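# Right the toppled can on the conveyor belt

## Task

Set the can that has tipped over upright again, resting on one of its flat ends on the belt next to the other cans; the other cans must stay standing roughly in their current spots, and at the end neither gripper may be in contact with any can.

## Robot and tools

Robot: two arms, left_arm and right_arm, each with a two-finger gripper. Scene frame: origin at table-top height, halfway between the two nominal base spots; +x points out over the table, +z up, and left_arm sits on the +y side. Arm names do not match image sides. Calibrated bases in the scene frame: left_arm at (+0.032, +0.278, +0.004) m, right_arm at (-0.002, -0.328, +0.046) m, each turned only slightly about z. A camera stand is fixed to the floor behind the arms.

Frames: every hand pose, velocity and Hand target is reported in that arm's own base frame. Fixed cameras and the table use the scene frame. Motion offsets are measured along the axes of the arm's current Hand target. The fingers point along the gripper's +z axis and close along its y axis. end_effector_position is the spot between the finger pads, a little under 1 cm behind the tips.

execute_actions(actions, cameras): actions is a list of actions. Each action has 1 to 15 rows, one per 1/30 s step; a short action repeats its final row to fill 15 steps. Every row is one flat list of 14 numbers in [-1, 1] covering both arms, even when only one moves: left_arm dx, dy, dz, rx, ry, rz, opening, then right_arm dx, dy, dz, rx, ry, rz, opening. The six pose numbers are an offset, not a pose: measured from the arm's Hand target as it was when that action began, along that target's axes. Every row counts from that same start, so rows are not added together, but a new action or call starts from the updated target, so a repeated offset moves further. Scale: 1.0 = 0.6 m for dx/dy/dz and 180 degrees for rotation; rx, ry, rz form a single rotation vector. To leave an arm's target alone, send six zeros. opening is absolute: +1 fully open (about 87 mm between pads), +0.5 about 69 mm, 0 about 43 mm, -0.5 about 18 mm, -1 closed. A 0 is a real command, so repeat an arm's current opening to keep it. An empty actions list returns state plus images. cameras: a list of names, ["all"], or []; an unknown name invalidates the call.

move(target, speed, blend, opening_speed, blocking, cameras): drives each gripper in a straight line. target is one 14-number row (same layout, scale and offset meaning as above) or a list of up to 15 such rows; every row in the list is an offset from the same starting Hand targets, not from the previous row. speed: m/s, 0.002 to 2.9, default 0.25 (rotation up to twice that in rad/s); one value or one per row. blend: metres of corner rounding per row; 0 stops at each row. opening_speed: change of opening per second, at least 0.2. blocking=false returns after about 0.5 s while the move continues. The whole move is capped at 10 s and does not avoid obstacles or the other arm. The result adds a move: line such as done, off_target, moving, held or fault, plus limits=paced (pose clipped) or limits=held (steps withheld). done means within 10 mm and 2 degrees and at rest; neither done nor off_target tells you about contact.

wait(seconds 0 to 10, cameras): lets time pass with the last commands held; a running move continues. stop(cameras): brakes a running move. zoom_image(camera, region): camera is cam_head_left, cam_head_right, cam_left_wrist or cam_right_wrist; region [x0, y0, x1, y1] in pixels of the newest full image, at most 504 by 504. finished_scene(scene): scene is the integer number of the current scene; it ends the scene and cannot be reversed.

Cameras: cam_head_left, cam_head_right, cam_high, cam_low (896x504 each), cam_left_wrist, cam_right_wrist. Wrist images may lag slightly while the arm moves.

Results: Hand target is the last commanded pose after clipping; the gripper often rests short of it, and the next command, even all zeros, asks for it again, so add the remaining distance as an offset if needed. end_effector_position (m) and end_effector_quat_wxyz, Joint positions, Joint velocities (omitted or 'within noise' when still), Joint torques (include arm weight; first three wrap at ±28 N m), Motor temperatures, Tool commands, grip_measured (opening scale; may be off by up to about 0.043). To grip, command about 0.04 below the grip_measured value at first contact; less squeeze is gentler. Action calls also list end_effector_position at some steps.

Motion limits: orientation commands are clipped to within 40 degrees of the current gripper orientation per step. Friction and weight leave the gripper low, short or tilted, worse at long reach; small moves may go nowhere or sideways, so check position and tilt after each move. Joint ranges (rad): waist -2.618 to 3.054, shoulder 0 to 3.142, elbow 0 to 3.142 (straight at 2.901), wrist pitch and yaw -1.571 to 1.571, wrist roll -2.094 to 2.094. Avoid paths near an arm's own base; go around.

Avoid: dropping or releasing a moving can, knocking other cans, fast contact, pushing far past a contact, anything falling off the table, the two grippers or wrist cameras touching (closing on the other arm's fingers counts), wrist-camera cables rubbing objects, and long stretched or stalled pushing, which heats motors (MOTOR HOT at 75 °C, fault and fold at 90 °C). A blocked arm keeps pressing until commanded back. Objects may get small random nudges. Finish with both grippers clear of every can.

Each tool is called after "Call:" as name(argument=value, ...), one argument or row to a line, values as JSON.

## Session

Done. Next scene.

Call:
execute_actions(
  actions=[],
)

Scene clock: 0.00 s.
left_arm: end_effector_position=(+0.2734, -0.0965, +0.1188) grip_measured=+1.000 end_effector_quat_wxyz=(+0.437, -0.041, +0.898, -0.003) | right_arm: end_effector_position=(+0.3435, +0.2221, +0.2153) grip_measured=+1.000 end_effector_quat_wxyz=(+0.553, -0.219, +0.752, +0.285)
Joint positions: left_arm=[-0.55 1.031 0.674 -0.399 -0.452 -0.444 1] | right_arm=[0.426 1.245 0.8 0.204 -0.324 0.114 1]
Joint velocities: within noise
Joint torques (N m): no reading
Motor temperatures (°C): left_arm=[23 37 40 33 21 21 23] | right_arm=[21 23 29 22 22 21 22]
Heat: left arm: 40 °C; right arm: 29 °C.
Hand target: left_arm +0.2736, -0.0963, +0.1211; +0.438, -0.042, +0.898, -0.003 | right_arm +0.3452, +0.2229, +0.2269; +0.565, -0.219, +0.742, +0.287
Tool commands: left_gripper/opening=+1.0 right_gripper/opening=+1.0
camera_calibration:
cam_left_wrist: T_world_to_cam=[[0.0722409, -0.995891, 0.0546096, -0.124116], [-0.996637, -0.0742016, -0.0347691, 0.290279], [0.0386783, -0.0519142, -0.997902, 0.249318], [0, 0, 0, 1]] pos_world=[0.288626, -0.0891233, 0.265666]
cam_right_wrist: T_world_to_cam=[[0.657998, -0.72894, -0.188904, -0.023214], [-0.718985, -0.533602, -0.445341, 0.481266], [0.223827, 0.428853, -0.875207, 0.161542], [0, 0, 0, 1]] pos_world=[0.32514, 0.170605, 0.351325]

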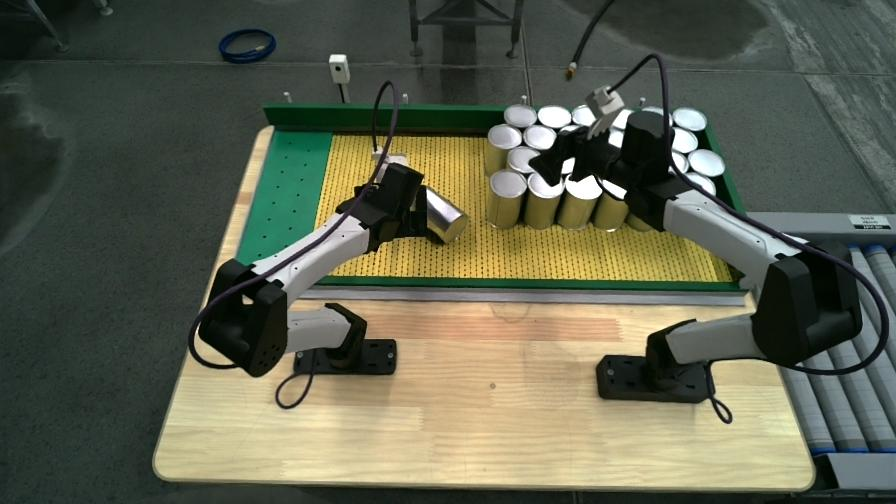

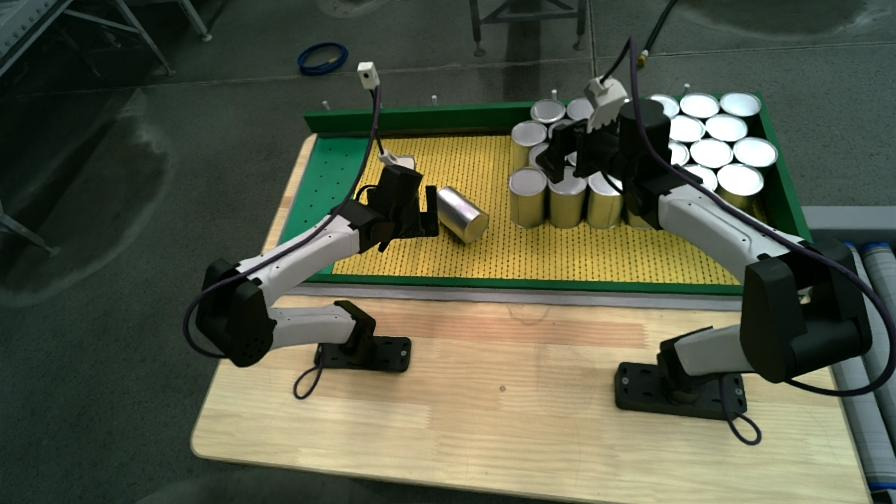

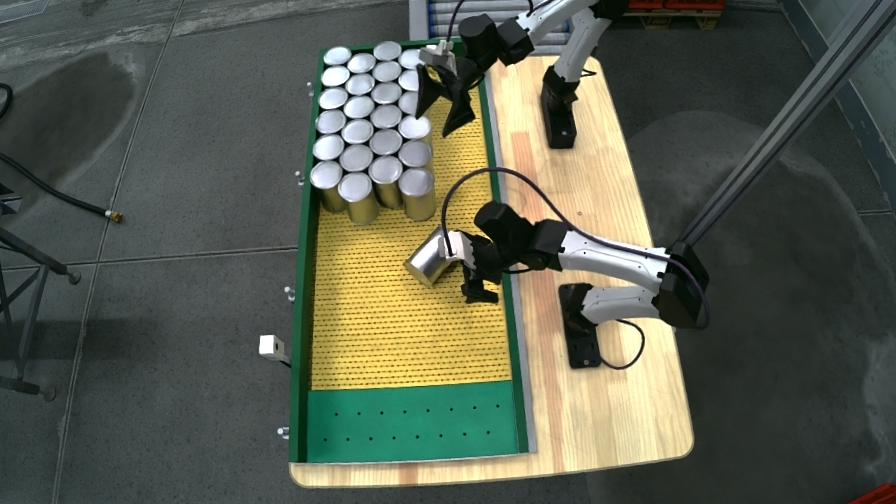

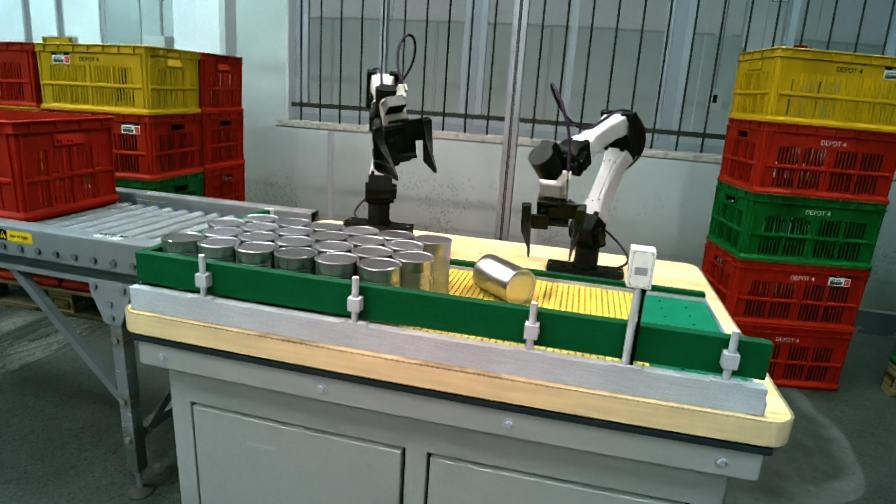

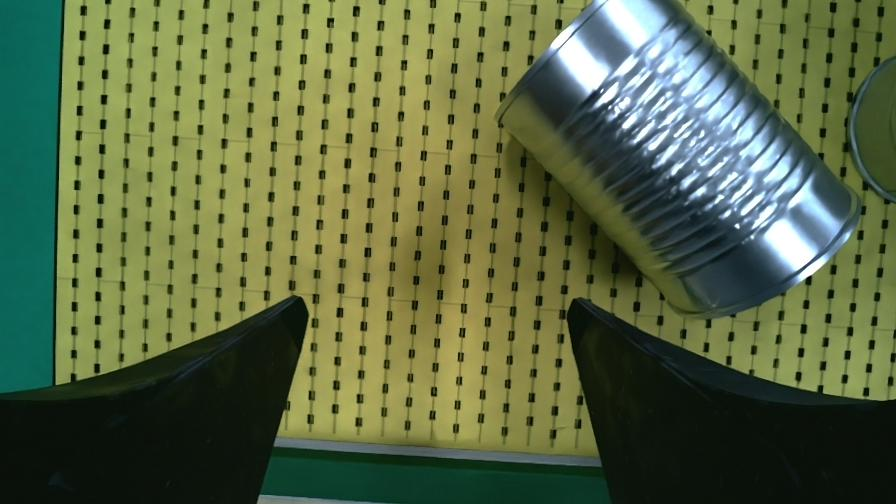

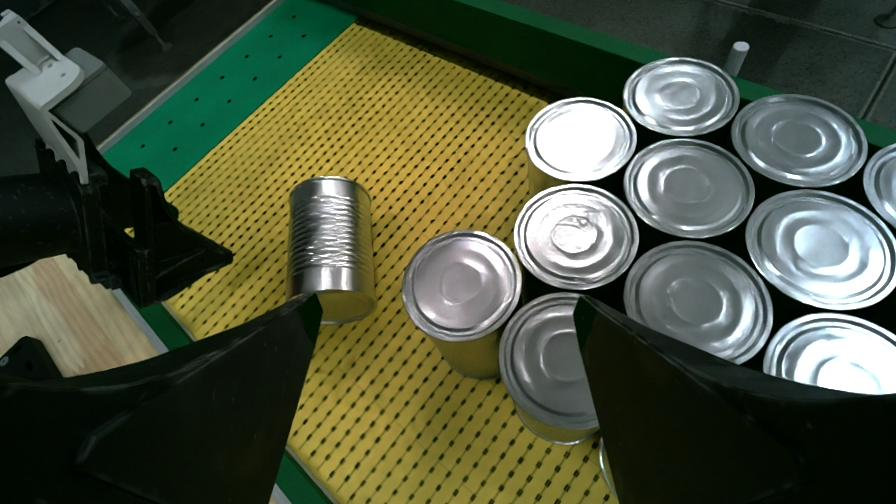

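Call:
move(
  target=[
    [-0.0875,-0.022,-0.049,-0.05,0.07,-0.07,1,0,0,-0.1,0,0,0,1],
    [-0.1113,-0.1438,0.0873,-0.144,0.2051,-0.2064,1,0,0,-0.333,0,0,0,1],
  ],
  blend=[0.03,0],
  speed=0.3,
  cameras=["cam_left_wrist"],
)

Scene clock: 66.57 s.
left_arm: end_effector_position=(+0.3620, -0.1761, +0.1452) grip_measured=+1.000 end_effector_quat_wxyz=(+0.104, -0.401, +0.909, +0.038) | right_arm: end_effector_position=(+0.2024, +0.0881, +0.2555) grip_measured=+1.000 end_effector_quat_wxyz=(+0.557, -0.208, +0.750, +0.288)
Joint positions: left_arm=[-0.446 2.079 2.06 -1.471 -0.208 -1.268 1] | right_arm=[-0.315 0.569 0.767 -0.62 -1.024 -0.158 1]
Joint torques (N m): left_arm=[0.25 -8.47 9.54 0.26 -0.2 -0.19] | right_arm=[-0.21 2.28 8.75 1.59 -0.48 -0.22]
Motor temperatures (°C): left_arm=[23 37 48 34 21 21 23] | right_arm=[21 25 34 27 22 21 22]
Heat: left arm: 48 °C; right arm: 34 °C.
Hand target: left_arm +0.3621, -0.1754, +0.1451; +0.096, -0.409, +0.906, +0.043 | right_arm +0.2028, +0.0884, +0.2663; +0.565, -0.219, +0.742, +0.287
Off the commanded pose: left_arm 0.001 m, 2 deg | right_arm 0.011 m, 2 deg.
move: off_target (right_arm)
camera_calibration:
cam_left_wrist: T_world_to_cam=[[0.74244, -0.669475, 0.0242077, -0.391987], [-0.54475, -0.582299, 0.60347, 0.0278389], [-0.389912, -0.461227, -0.797019, 0.32201], [0, 0, 0, 1]] pos_world=[0.431747, -0.0976953, 0.249337]
Images, in order (width x height): cam_left_wrist 896x504.

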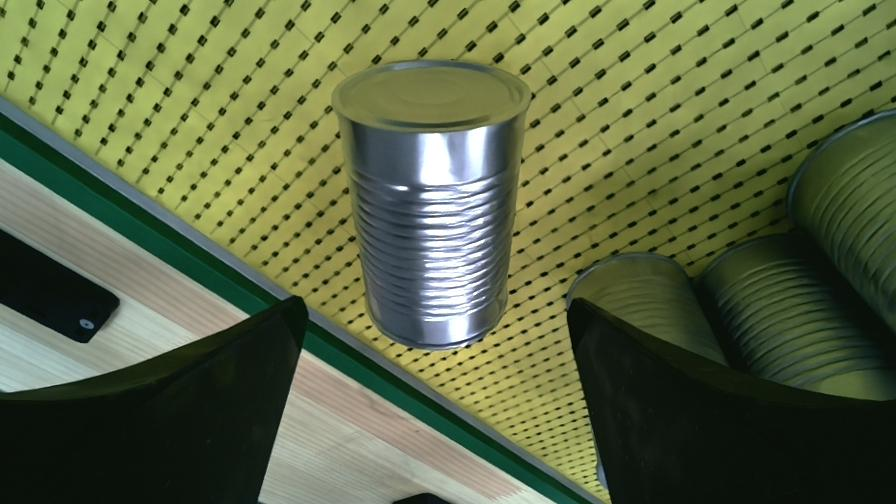

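Call:
move(
  target=[
    [0.0055,0.0023,0.1438,0,0.0778,0,1,0,0,0,0,0,0,1],
    [0.0055,0.0023,0.1438,0,0.0778,0,0.4,0,0,0,0,0,0,1],
  ],
  speed=0.15,
  opening_speed=0.8,
  cameras=["cam_left_wrist"],
)

Scene clock: 96.90 s.
left_arm: end_effector_position=(+0.3738, -0.1638, +0.0679) grip_measured=+0.648 end_effector_quat_wxyz=(-0.005, -0.412, +0.911, -0.012) | right_arm: end_effector_position=(+0.2022, +0.0882, +0.2553) grip_measured=+1.000 end_effector_quat_wxyz=(+0.557, -0.209, +0.750, +0.289)
Joint positions: left_arm=[-0.309 2.17 1.871 -1.264 0.024 -1.159 0.824] | right_arm=[-0.315 0.569 0.767 -0.621 -1.025 -0.16 1]
Joint torques (N m): left_arm=[-0.05 -9.76 5.86 0.42 -0.07 0.03] | right_arm=[-0.21 2.29 8.72 1.58 -0.46 -0.31]
Motor temperatures (°C): left_arm=[23 43 49 31 21 21 23] | right_arm=[21 24 36 27 22 21 22]
Heat: left arm: 49 °C; right arm: 36 °C.
Hand target: left_arm +0.3707, -0.1635, +0.0600; -0.016, -0.411, +0.911, -0.007 | right_arm +0.2028, +0.0884, +0.2663; +0.565, -0.219, +0.742, +0.287
Off the commanded pose: left_arm 0.008 m, 1 deg | right_arm 0.011 m, 2 deg.
move: off_target (right_arm)
camera_calibration:
cam_left_wrist: T_world_to_cam=[[0.758259, -0.651526, 0.0236092, -0.393561], [-0.424322, -0.465693, 0.776583, 0.0504244], [-0.494969, -0.598869, -0.629573, 0.276064], [0, 0, 0, 1]] pos_world=[0.456461, -0.067607, 0.143935]
Images, in order (width x height): cam_left_wrist 896x504.

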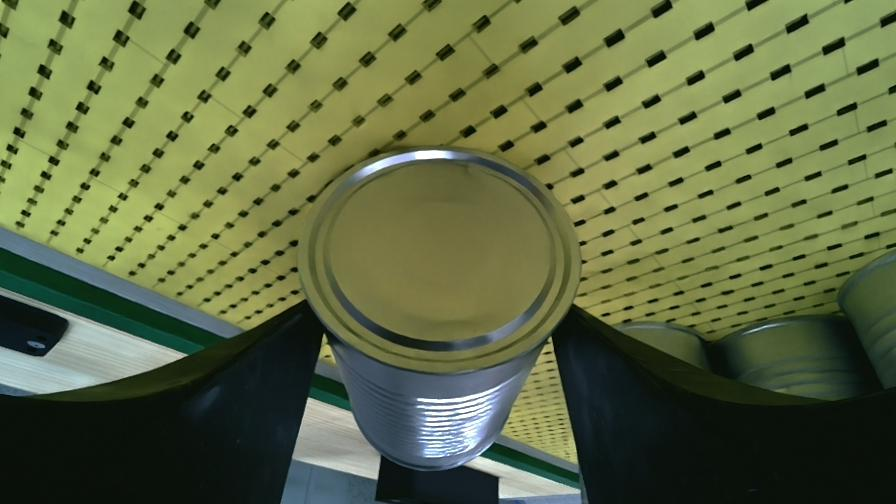

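Call:
move(
  target=[
    [0.0193,0.015,-0.174,0,-0.0778,0,0.35,0,0,0,0,0,0,1],
    [0.1783,-0.0117,-0.2102,0.4313,-0.3826,0.4157,0.35,0,0,0,0,0,0,1],
  ],
  speed=[0.2,0.28],
  cameras=["cam_left_wrist","cam_head_left"],
)

Scene clock: 158.00 s.
left_arm: end_effector_position=(+0.2979, -0.2370, +0.1411) grip_measured=+0.595 end_effector_quat_wxyz=(+0.594, +0.286, +0.692, -0.293) | right_arm: end_effector_position=(+0.2022, +0.0882, +0.2553) grip_measured=+1.000 end_effector_quat_wxyz=(+0.557, -0.209, +0.750, +0.289)
Joint positions: left_arm=[-0.521 1.275 0.385 0.76 0.327 -0.025 0.798] | right_arm=[-0.315 0.569 0.767 -0.621 -1.025 -0.16 1]
Joint torques (N m): left_arm=[0.35 -4.49 8.28 3.82 0.16 0.02] | right_arm=[-0.24 2.22 8.84 1.52 -0.42 -0.31]
Motor temperatures (°C): left_arm=[23 53 45 31 21 21 25] | right_arm=[21 23 37 28 22 21 22]
Heat: left arm: 53 °C; right arm: 37 °C.
Hand target: left_arm +0.3082, -0.2449, +0.1897; +0.662, +0.286, +0.620, -0.309 | right_arm +0.2028, +0.0884, +0.2663; +0.565, -0.219, +0.742, +0.287
Off the commanded pose: left_arm 0.050 m, 12 deg | right_arm 0.011 m, 2 deg.
move: off_target (left_arm, right_arm)
camera_calibration:
cam_left_wrist: T_world_to_cam=[[-0.747656, -0.659542, 0.0775491, 0.0537335], [-0.585797, 0.599996, -0.544837, 0.414452], [0.312814, -0.452779, -0.834948, 0.0637696], [0, 0, 0, 1]] pos_world=[0.263011, -0.184357, 0.274886]
Images, in order (width x height): cam_head_left 896x504, cam_left_wrist 896x504.

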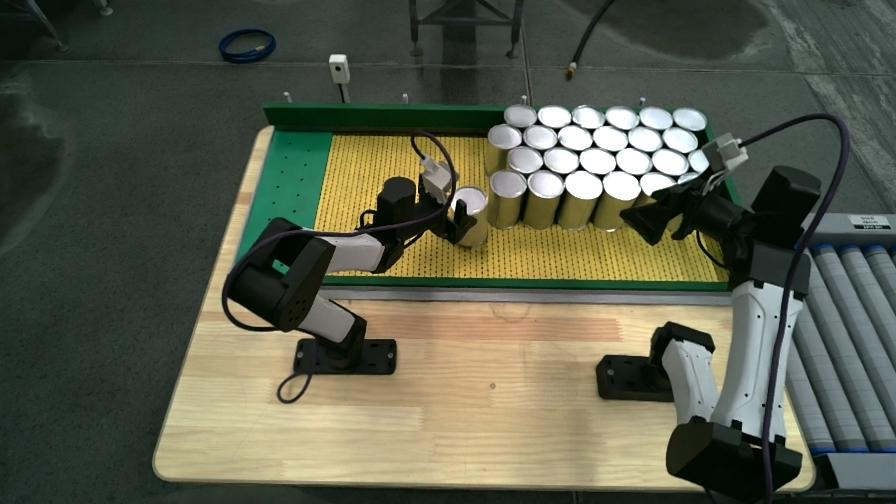

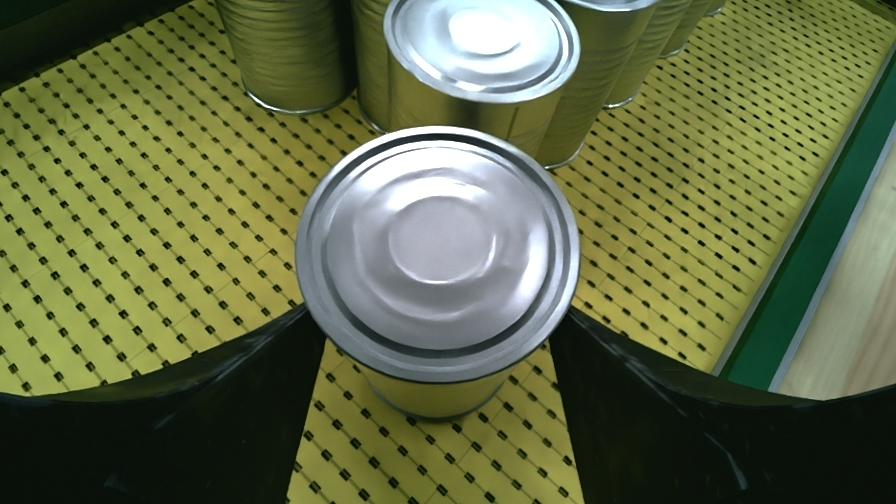

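Call:
move(
  target=[-0.01, -0.003, 0.022, 0, 0, 0, 0.35, 0, 0, 0, 0, 0, 0, 1],
  speed=0.06,
  cameras=["cam_left_wrist"],
)

Scene clock: 195.97 s.
left_arm: end_effector_position=(+0.2960, -0.2403, +0.1358) grip_measured=+0.595 end_effector_quat_wxyz=(+0.587, +0.290, +0.696, -0.296) | right_arm: end_effector_position=(+0.2022, +0.0882, +0.2553) grip_measured=+1.000 end_effector_quat_wxyz=(+0.557, -0.209, +0.750, +0.289)
Joint positions: left_arm=[-0.531 1.291 0.385 0.763 0.327 -0.025 0.797] | right_arm=[-0.315 0.569 0.767 -0.621 -1.025 -0.16 1]
Joint torques (N m): left_arm=[-0.7 -4.26 11.75 3.61 -0.03 -0.02] | right_arm=[-0.14 2.18 8.58 1.57 -0.4 -0.26]
Motor temperatures (°C): left_arm=[23 43 44 42 21 21 25] | right_arm=[21 23 38 28 22 21 22]
Heat: left arm: 44 °C; right arm: 38 °C.
Hand target: left_arm +0.3151, -0.2558, +0.1965; +0.662, +0.286, +0.620, -0.309 | right_arm +0.2028, +0.0884, +0.2663; +0.565, -0.219, +0.742, +0.287
Off the commanded pose: left_arm 0.066 m, 12 deg | right_arm 0.011 m, 2 deg.
move: off_target (left_arm, right_arm)
camera_calibration:
cam_left_wrist: T_world_to_cam=[[-0.753238, -0.652612, 0.0820358, 0.0532534], [-0.586319, 0.60967, -0.533416, 0.413319], [0.298099, -0.449889, -0.841865, 0.0643821], [0, 0, 0, 1]] pos_world=[0.263257, -0.188269, 0.270303]
Images, in order (width x height): cam_left_wrist 896x504.

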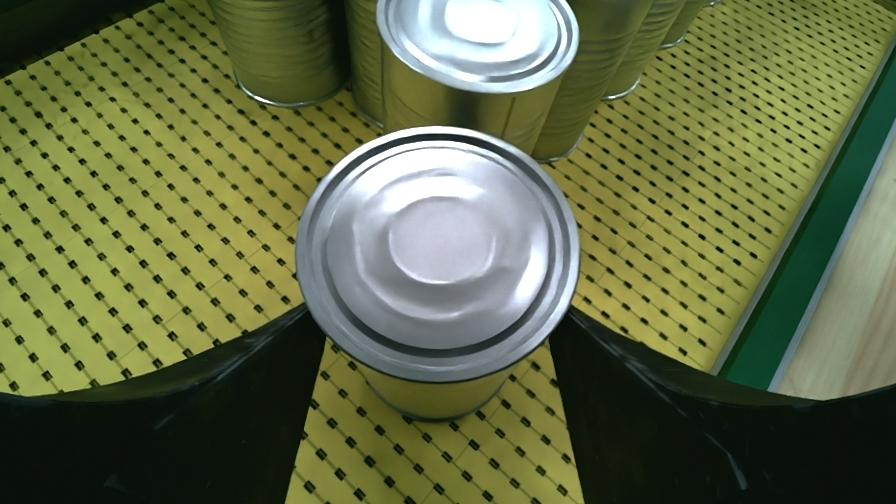

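Call:
move(
  target=[-0.025, -0.003, 0.028, 0, 0, 0, 0.35, 0, 0, 0, 0, 0, 0, 1],
  speed=0.06,
  cameras=["cam_left_wrist"],
)

Scene clock: 211.07 s.
left_arm: end_effector_position=(+0.3019, -0.2511, +0.1449) grip_measured=+0.595 end_effector_quat_wxyz=(+0.585, +0.292, +0.697, -0.295) | right_arm: end_effector_position=(+0.2022, +0.0882, +0.2553) grip_measured=+1.000 end_effector_quat_wxyz=(+0.557, -0.209, +0.750, +0.289)
Joint positions: left_arm=[-0.557 1.308 0.448 0.71 0.303 -0.025 0.797] | right_arm=[-0.315 0.569 0.767 -0.621 -1.025 -0.16 1]
Joint torques (N m): left_arm=[-0.73 -5.09 13.49 3.46 -0.07 -0.01] | right_arm=[-0.21 2.45 9.01 1.55 -0.45 -0.24]
Heat: left arm: 46 °C; right arm: 38 °C.
Hand target: left_arm +0.3239, -0.2690, +0.2126; +0.662, +0.286, +0.620, -0.309 | right_arm +0.2028, +0.0884, +0.2663; +0.565, -0.219, +0.742, +0.287
Off the commanded pose: left_arm 0.073 m, 13 deg | right_arm 0.011 m, 2 deg.
move: off_target (left_arm, right_arm)
camera_calibration:
cam_left_wrist: T_world_to_cam=[[-0.754898, -0.650878, 0.0805365, 0.0510889], [-0.586192, 0.614551, -0.527926, 0.428582], [0.294122, -0.44574, -0.845463, 0.0680968], [0, 0, 0, 1]] pos_world=[0.269769, -0.199779, 0.279718]
Images, in order (width x height): cam_left_wrist 896x504.

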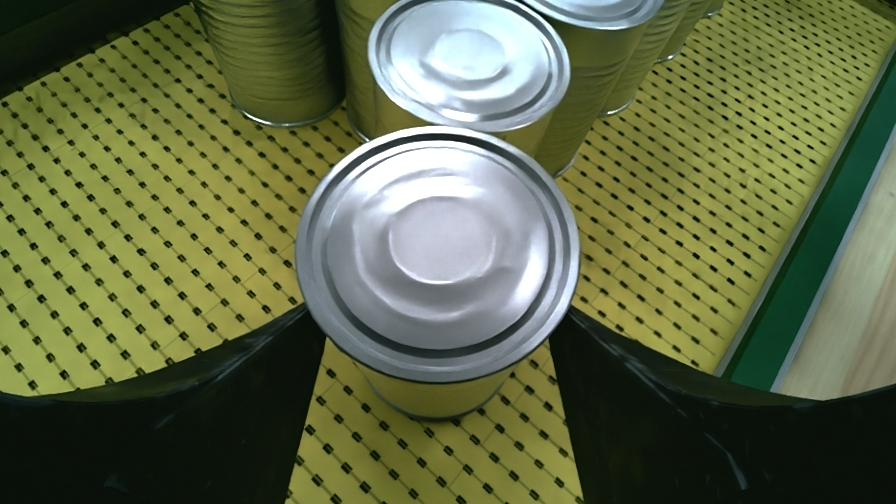

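Call:
move(
  target=[0.025, 0, 0, 0, 0.01, 0, 0.35, 0, 0, 0, 0, 0, 0, 1],
  speed=0.05,
  cameras=["cam_left_wrist"],
)

Scene clock: 234.63 s.
left_arm: end_effector_position=(+0.3019, -0.2524, +0.1361) grip_measured=+0.595 end_effector_quat_wxyz=(+0.576, +0.294, +0.704, -0.293) | right_arm: end_effector_position=(+0.2022, +0.0882, +0.2553) grip_measured=+1.000 end_effector_quat_wxyz=(+0.557, -0.209, +0.750, +0.289)
Joint positions: left_arm=[-0.562 1.332 0.449 0.71 0.299 -0.023 0.797] | right_arm=[-0.315 0.569 0.767 -0.621 -1.025 -0.16 1]
Joint torques (N m): left_arm=[-0.61 -4.67 12.7 3.53 -0.04 0.08] | right_arm=[-0.24 2.35 9.02 1.52 -0.4 -0.3]
Motor temperatures (°C): left_arm=[23 40 53 51 21 21 25] | right_arm=[21 23 38 28 22 21 22]
Heat: left arm: 53 °C; right arm: 38 °C.
Hand target: left_arm +0.3245, -0.2698, +0.1978; +0.652, +0.291, +0.630, -0.305 | right_arm +0.2028, +0.0884, +0.2663; +0.565, -0.219, +0.742, +0.287
Off the commanded pose: left_arm 0.068 m, 12 deg | right_arm 0.011 m, 2 deg.
move: off_target (left_arm, right_arm)
camera_calibration:
cam_left_wrist: T_world_to_cam=[[-0.754041, -0.651293, 0.0850809, 0.0498755], [-0.59517, 0.622709, -0.507943, 0.42688], [0.277839, -0.433647, -0.857179, 0.0697235], [0, 0, 0, 1]] pos_world=[0.272303, -0.203103, 0.272353]
Images, in order (width x height): cam_left_wrist 896x504.

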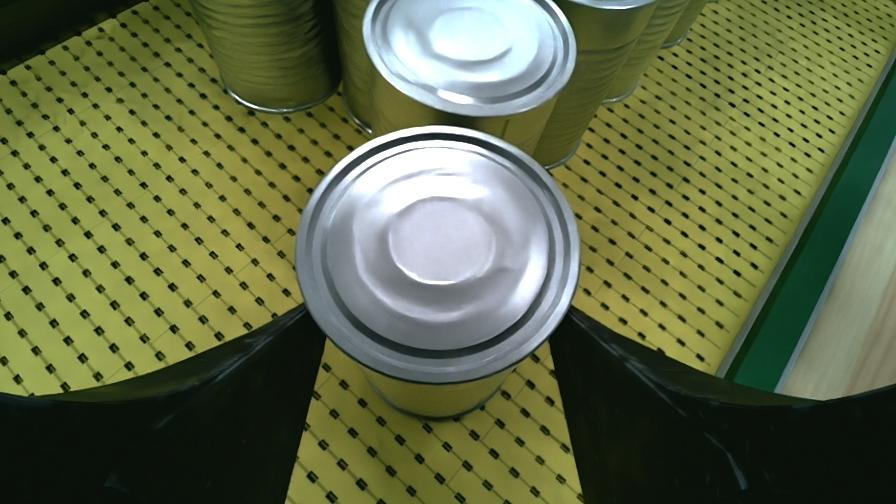

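Call:
move(
  target=[0.025, 0, 0, 0, 0.012, 0, 0.35, 0, 0, 0, 0, 0, 0, 1],
  speed=0.06,
  cameras=["cam_left_wrist"],
)

Scene clock: 244.27 s.
left_arm: end_effector_position=(+0.3065, -0.2556, +0.1345) grip_measured=+0.595 end_effector_quat_wxyz=(+0.581, +0.299, +0.699, -0.290) | right_arm: end_effector_position=(+0.2022, +0.0882, +0.2553) grip_measured=+1.000 end_effector_quat_wxyz=(+0.557, -0.209, +0.750, +0.289)
Joint positions: left_arm=[-0.564 1.368 0.455 0.749 0.299 -0.011 0.797] | right_arm=[-0.315 0.569 0.767 -0.621 -1.025 -0.16 1]
Joint torques (N m): left_arm=[-0.69 -4.36 12.05 3.19 -0.07 0.06] | right_arm=[-0.35 2.35 8.69 1.56 -0.41 -0.29]
Motor temperatures (°C): left_arm=[23 40 55 53 21 21 25] | right_arm=[21 23 38 28 22 21 22]
Heat: left arm: 55 °C; right arm: 38 °C.
Hand target: left_arm +0.3248, -0.2703, +0.1828; +0.640, +0.297, +0.642, -0.299 | right_arm +0.2028, +0.0884, +0.2663; +0.565, -0.219, +0.742, +0.287
Off the commanded pose: left_arm 0.054 m, 9 deg | right_arm 0.011 m, 2 deg.
move: off_target (left_arm, right_arm)
camera_calibration:
cam_left_wrist: T_world_to_cam=[[-0.757958, -0.648519, 0.0701656, 0.0553757], [-0.583707, 0.626298, -0.516757, 0.429268], [0.291182, -0.432636, -0.853252, 0.0613198], [0, 0, 0, 1]] pos_world=[0.274684, -0.206408, 0.270263]
Images, in order (width x height): cam_left_wrist 896x504.

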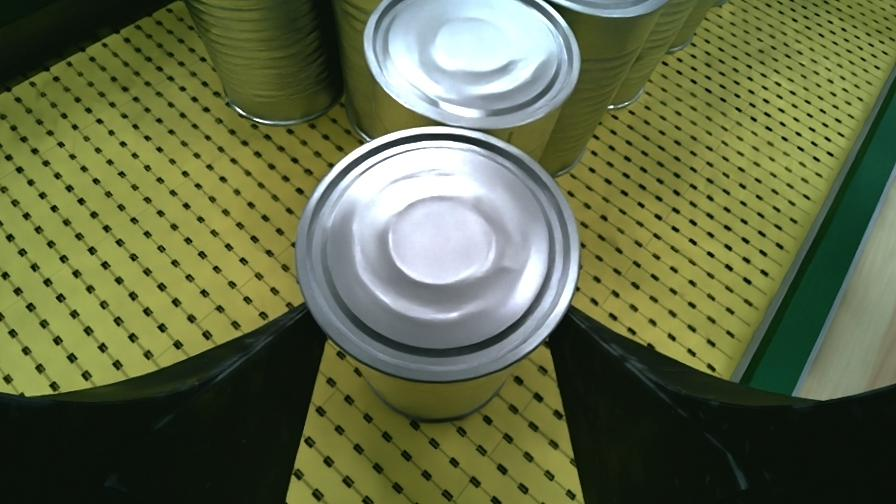

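Call:
move(
  target=[0.03, 0, -0.014, 0, 0, 0, 0.35, 0, 0, 0, 0, 0, 0, 1],
  speed=0.06,
  cameras=["cam_left_wrist"],
)

Scene clock: 254.23 s.
left_arm: end_effector_position=(+0.3120, -0.2591, +0.1349) grip_measured=+0.594 end_effector_quat_wxyz=(+0.592, +0.298, +0.689, -0.292) | right_arm: end_effector_position=(+0.2022, +0.0882, +0.2553) grip_measured=+1.000 end_effector_quat_wxyz=(+0.557, -0.209, +0.750, +0.289)
Joint positions: left_arm=[-0.564 1.412 0.455 0.823 0.299 -0.01 0.797] | right_arm=[-0.315 0.569 0.767 -0.621 -1.025 -0.16 1]
Joint torques (N m): left_arm=[-0.02 -4.51 7.12 3.35 0.01 0.07] | right_arm=[-0.31 2.36 8.84 1.61 -0.43 -0.3]
Motor temperatures (°C): left_arm=[23 40 57 53 21 21 25] | right_arm=[21 23 38 28 22 21 22]
Heat: left arm: 57 °C; right arm: 38 °C.
Hand target: left_arm +0.3193, -0.2639, +0.1648; +0.640, +0.297, +0.642, -0.299 | right_arm +0.2028, +0.0884, +0.2663; +0.565, -0.219, +0.742, +0.287
Off the commanded pose: left_arm 0.031 m, 8 deg | right_arm 0.011 m, 2 deg.
move: off_target (left_arm, right_arm)
camera_calibration:
cam_left_wrist: T_world_to_cam=[[-0.759725, -0.647437, 0.0603662, 0.0594098], [-0.570039, 0.618474, -0.540874, 0.431889], [0.312847, -0.445327, -0.838934, 0.0466268], [0, 0, 0, 1]] pos_world=[0.276742, -0.207884, 0.269128]
Images, in order (width x height): cam_left_wrist 896x504.

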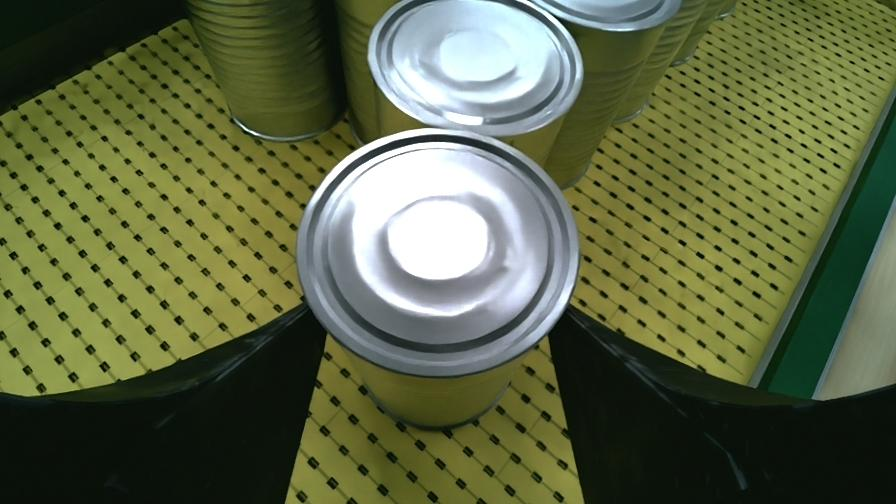

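Call:
move(
  target=[0.0, 0, -0.025, 0, 0, 0, 0.35, 0, 0, 0, 0, 0, 0, 1],
  speed=0.06,
  cameras=["cam_left_wrist", "cam_head_left"],
)

Scene clock: 269.43 s.
left_arm: end_effector_position=(+0.3077, -0.2511, +0.1333) grip_measured=+0.594 end_effector_quat_wxyz=(+0.599, +0.297, +0.685, -0.289) | right_arm: end_effector_position=(+0.2022, +0.0882, +0.2553) grip_measured=+1.000 end_effector_quat_wxyz=(+0.557, -0.209, +0.750, +0.289)
Joint positions: left_arm=[-0.55 1.39 0.411 0.859 0.306 -0.005 0.797] | right_arm=[-0.315 0.569 0.767 -0.621 -1.025 -0.16 1]
Joint torques (N m): left_arm=[0.43 -6.93 6.64 3 0.11 0.02] | right_arm=[-0.18 2.28 8.72 1.54 -0.52 -0.22]
Motor temperatures (°C): left_arm=[23 39 54 55 21 21 25] | right_arm=[21 23 38 28 22 21 22]
Heat: left arm: 55 °C; right arm: 38 °C.
Hand target: left_arm +0.3097, -0.2524, +0.1648; +0.640, +0.297, +0.642, -0.299 | right_arm +0.2028, +0.0884, +0.2663; +0.565, -0.219, +0.742, +0.287
Off the commanded pose: left_arm 0.032 m, 7 deg | right_arm 0.011 m, 2 deg.
move: off_target (left_arm, right_arm)
camera_calibration:
cam_left_wrist: T_world_to_cam=[[-0.756743, -0.651645, 0.0519451, 0.0605611], [-0.565162, 0.612235, -0.552956, 0.422203], [0.328528, -0.447803, -0.83159, 0.0436542], [0, 0, 0, 1]] pos_world=[0.270101, -0.199474, 0.266616]
Images, in order (width x height): cam_head_left 896x504, cam_left_wrist 896x504.

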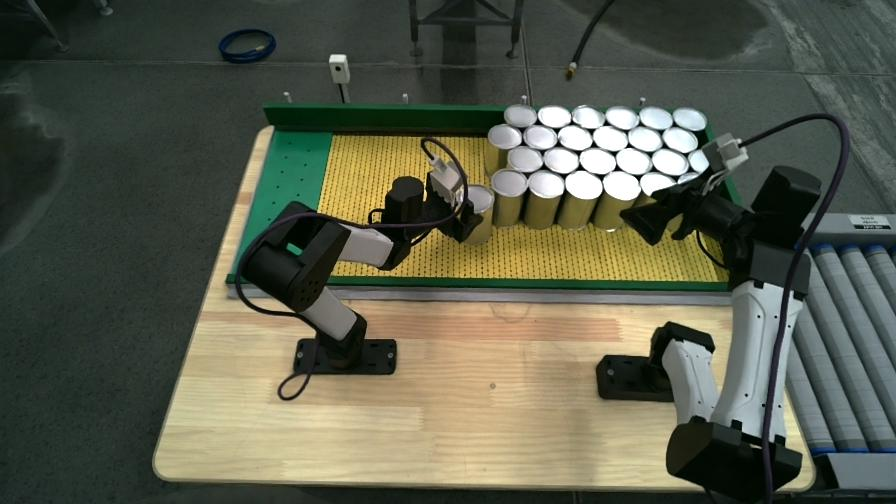

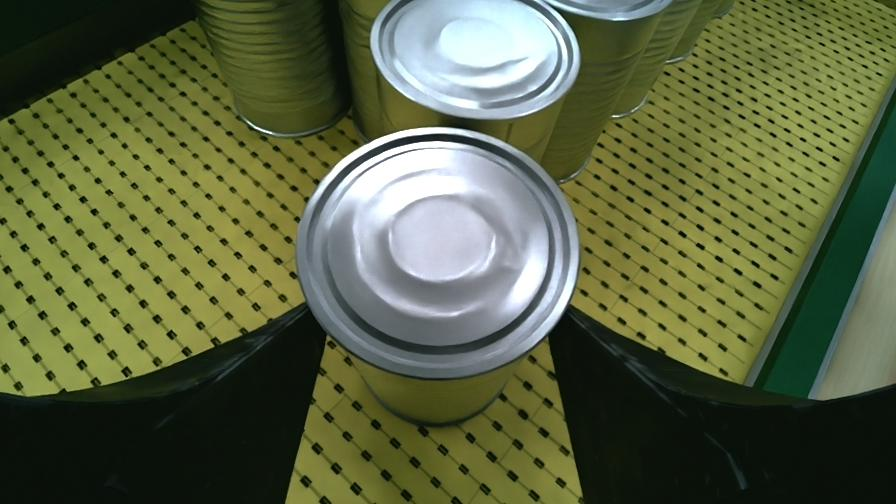

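Call:
move(
  target=[
    [0.018, 0, -0.003, 0, 0.012, 0, 0.35, 0, 0, 0, 0, 0, 0, 1],
    [0.018, 0, -0.003, 0, 0.012, 0, 1, 0, 0, 0, 0, 0, 0, 1],
  ],
  speed=0.05,
  opening_speed=0.6,
  cameras=["cam_left_wrist"],
)

Scene clock: 280.00 s.
left_arm: end_effector_position=(+0.3096, -0.2521, +0.1457) grip_measured=+1.000 end_effector_quat_wxyz=(+0.617, +0.299, +0.667, -0.291) | right_arm: end_effector_position=(+0.2022, +0.0882, +0.2553) grip_measured=+1.000 end_effector_quat_wxyz=(+0.557, -0.209, +0.750, +0.289)
Joint positions: left_arm=[-0.548 1.381 0.411 0.897 0.313 0.003 1] | right_arm=[-0.315 0.569 0.767 -0.621 -1.025 -0.16 1]
Joint torques (N m): left_arm=[0.35 -5.44 6.48 2.28 0.06 0.05] | right_arm=[-0.27 2.09 8.76 1.59 -0.43 -0.23]
Heat: left arm: 54 °C; right arm: 38 °C.
Hand target: left_arm +0.3084, -0.2511, +0.1541; +0.628, +0.302, +0.654, -0.294 | right_arm +0.2028, +0.0884, +0.2663; +0.565, -0.219, +0.742, +0.287
Off the commanded pose: left_arm 0.008 m, 2 deg | right_arm 0.011 m, 2 deg.
move: off_target (right_arm); target 2's new opening was sent with left_arm's hand 0.021 m and 5 deg from that target
camera_calibration:
cam_left_wrist: T_world_to_cam=[[-0.761755, -0.647154, 0.030345, 0.0664518], [-0.536049, 0.603286, -0.590506, 0.424918], [0.363842, -0.466088, -0.806462, 0.0336849], [0, 0, 0, 1]] pos_world=[0.266141, -0.197642, 0.276066]
Images, in order (width x height): cam_left_wrist 896x504.

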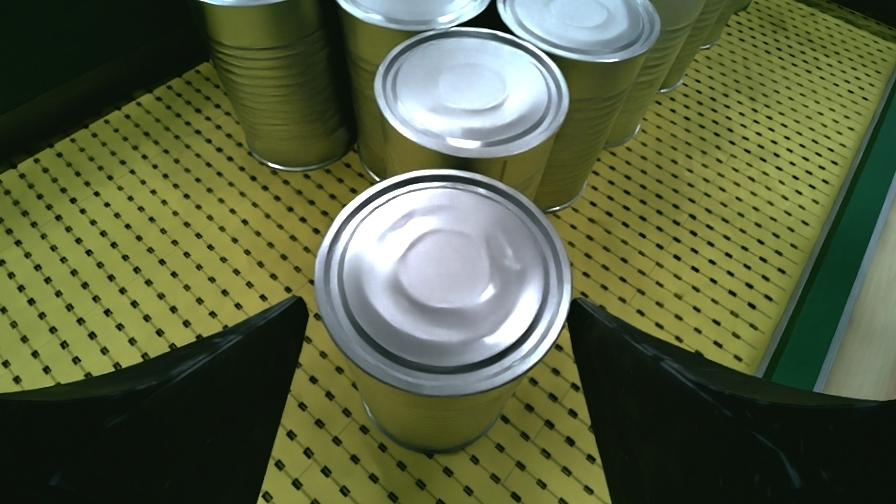

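Call:
move(
  target=[
    [0, 0, -0.16, 0, 0, 0, 1, 0, 0, 0, 0, 0, 0, 1],
    [-0.08, 0, -0.28, 0, 0, 0, 1, 0, 0, 0, 0, 0, 0, 1],
  ],
  speed=[0.12, 0.25],
  blend=[0.02, 0],
  cameras=["cam_left_wrist", "cam_head_left"],
)

Scene clock: 292.50 s.
left_arm: end_effector_position=(+0.2022, -0.1238, +0.1971) grip_measured=+1.000 end_effector_quat_wxyz=(+0.622, +0.290, +0.663, -0.298) | right_arm: end_effector_position=(+0.2022, +0.0882, +0.2553) grip_measured=+1.000 end_effector_quat_wxyz=(+0.557, -0.209, +0.750, +0.289)
Joint positions: left_arm=[0.094 0.331 0.305 -0.055 0.952 0.032 1] | right_arm=[-0.315 0.569 0.767 -0.621 -1.025 -0.16 1]
Joint torques (N m): left_arm=[0.16 2.58 11.18 1.69 0.09 0.17] | right_arm=[-0.36 2.39 8.95 1.6 -0.46 -0.26]
Motor temperatures (°C): left_arm=[23 39 51 50 21 21 25] | right_arm=[21 23 38 28 22 21 22]
Heat: left arm: 51 °C; right arm: 38 °C.
Hand target: left_arm +0.2015, -0.1240, +0.2085; +0.628, +0.302, +0.654, -0.293 | right_arm +0.2028, +0.0884, +0.2663; +0.565, -0.219, +0.742, +0.287
Off the commanded pose: left_arm 0.011 m, 2 deg | right_arm 0.011 m, 2 deg.
move: off_target (left_arm, right_arm)
camera_calibration:
cam_left_wrist: T_world_to_cam=[[-0.760369, -0.64795, 0.0447161, 0.0629737], [-0.535507, 0.58648, -0.607679, 0.321483], [0.36752, -0.486006, -0.792923, 0.16818], [0, 0, 0, 1]] pos_world=[0.15823, -0.0660027, 0.325896]
Images, in order (width x height): cam_head_left 896x504, cam_left_wrist 896x504.

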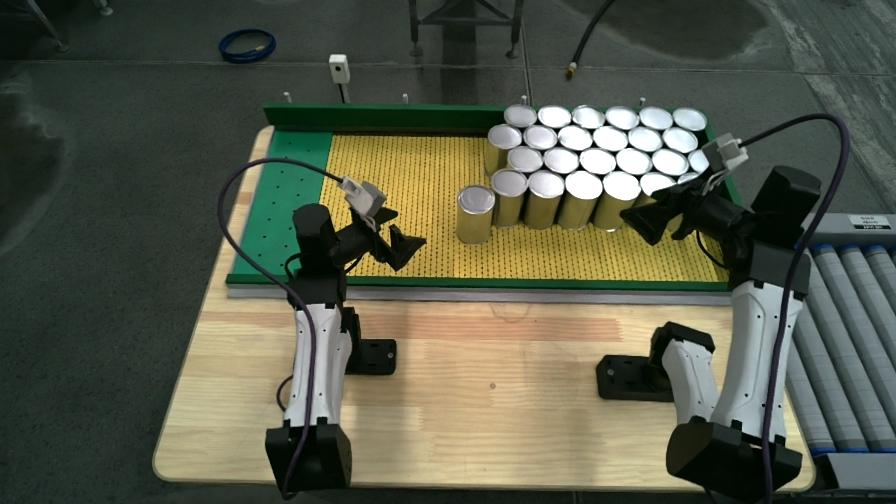

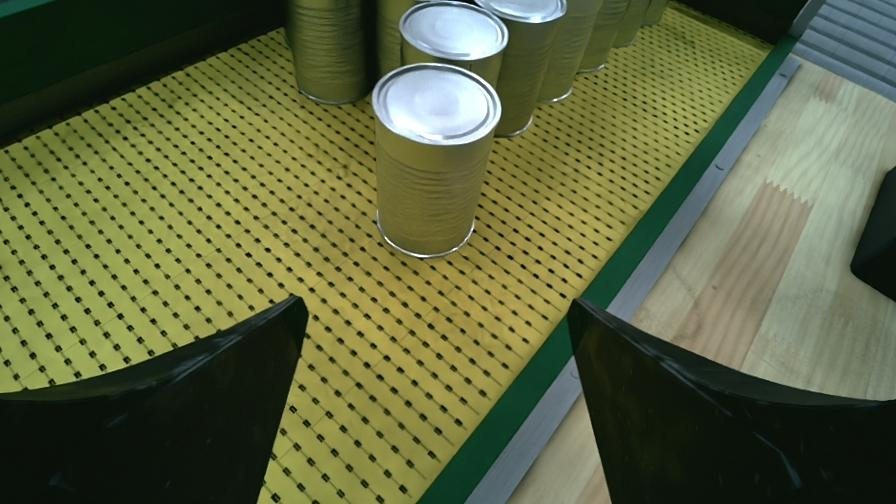

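Call:
finished_scene(
  scene=3,
)

The scene is finished: the task was done.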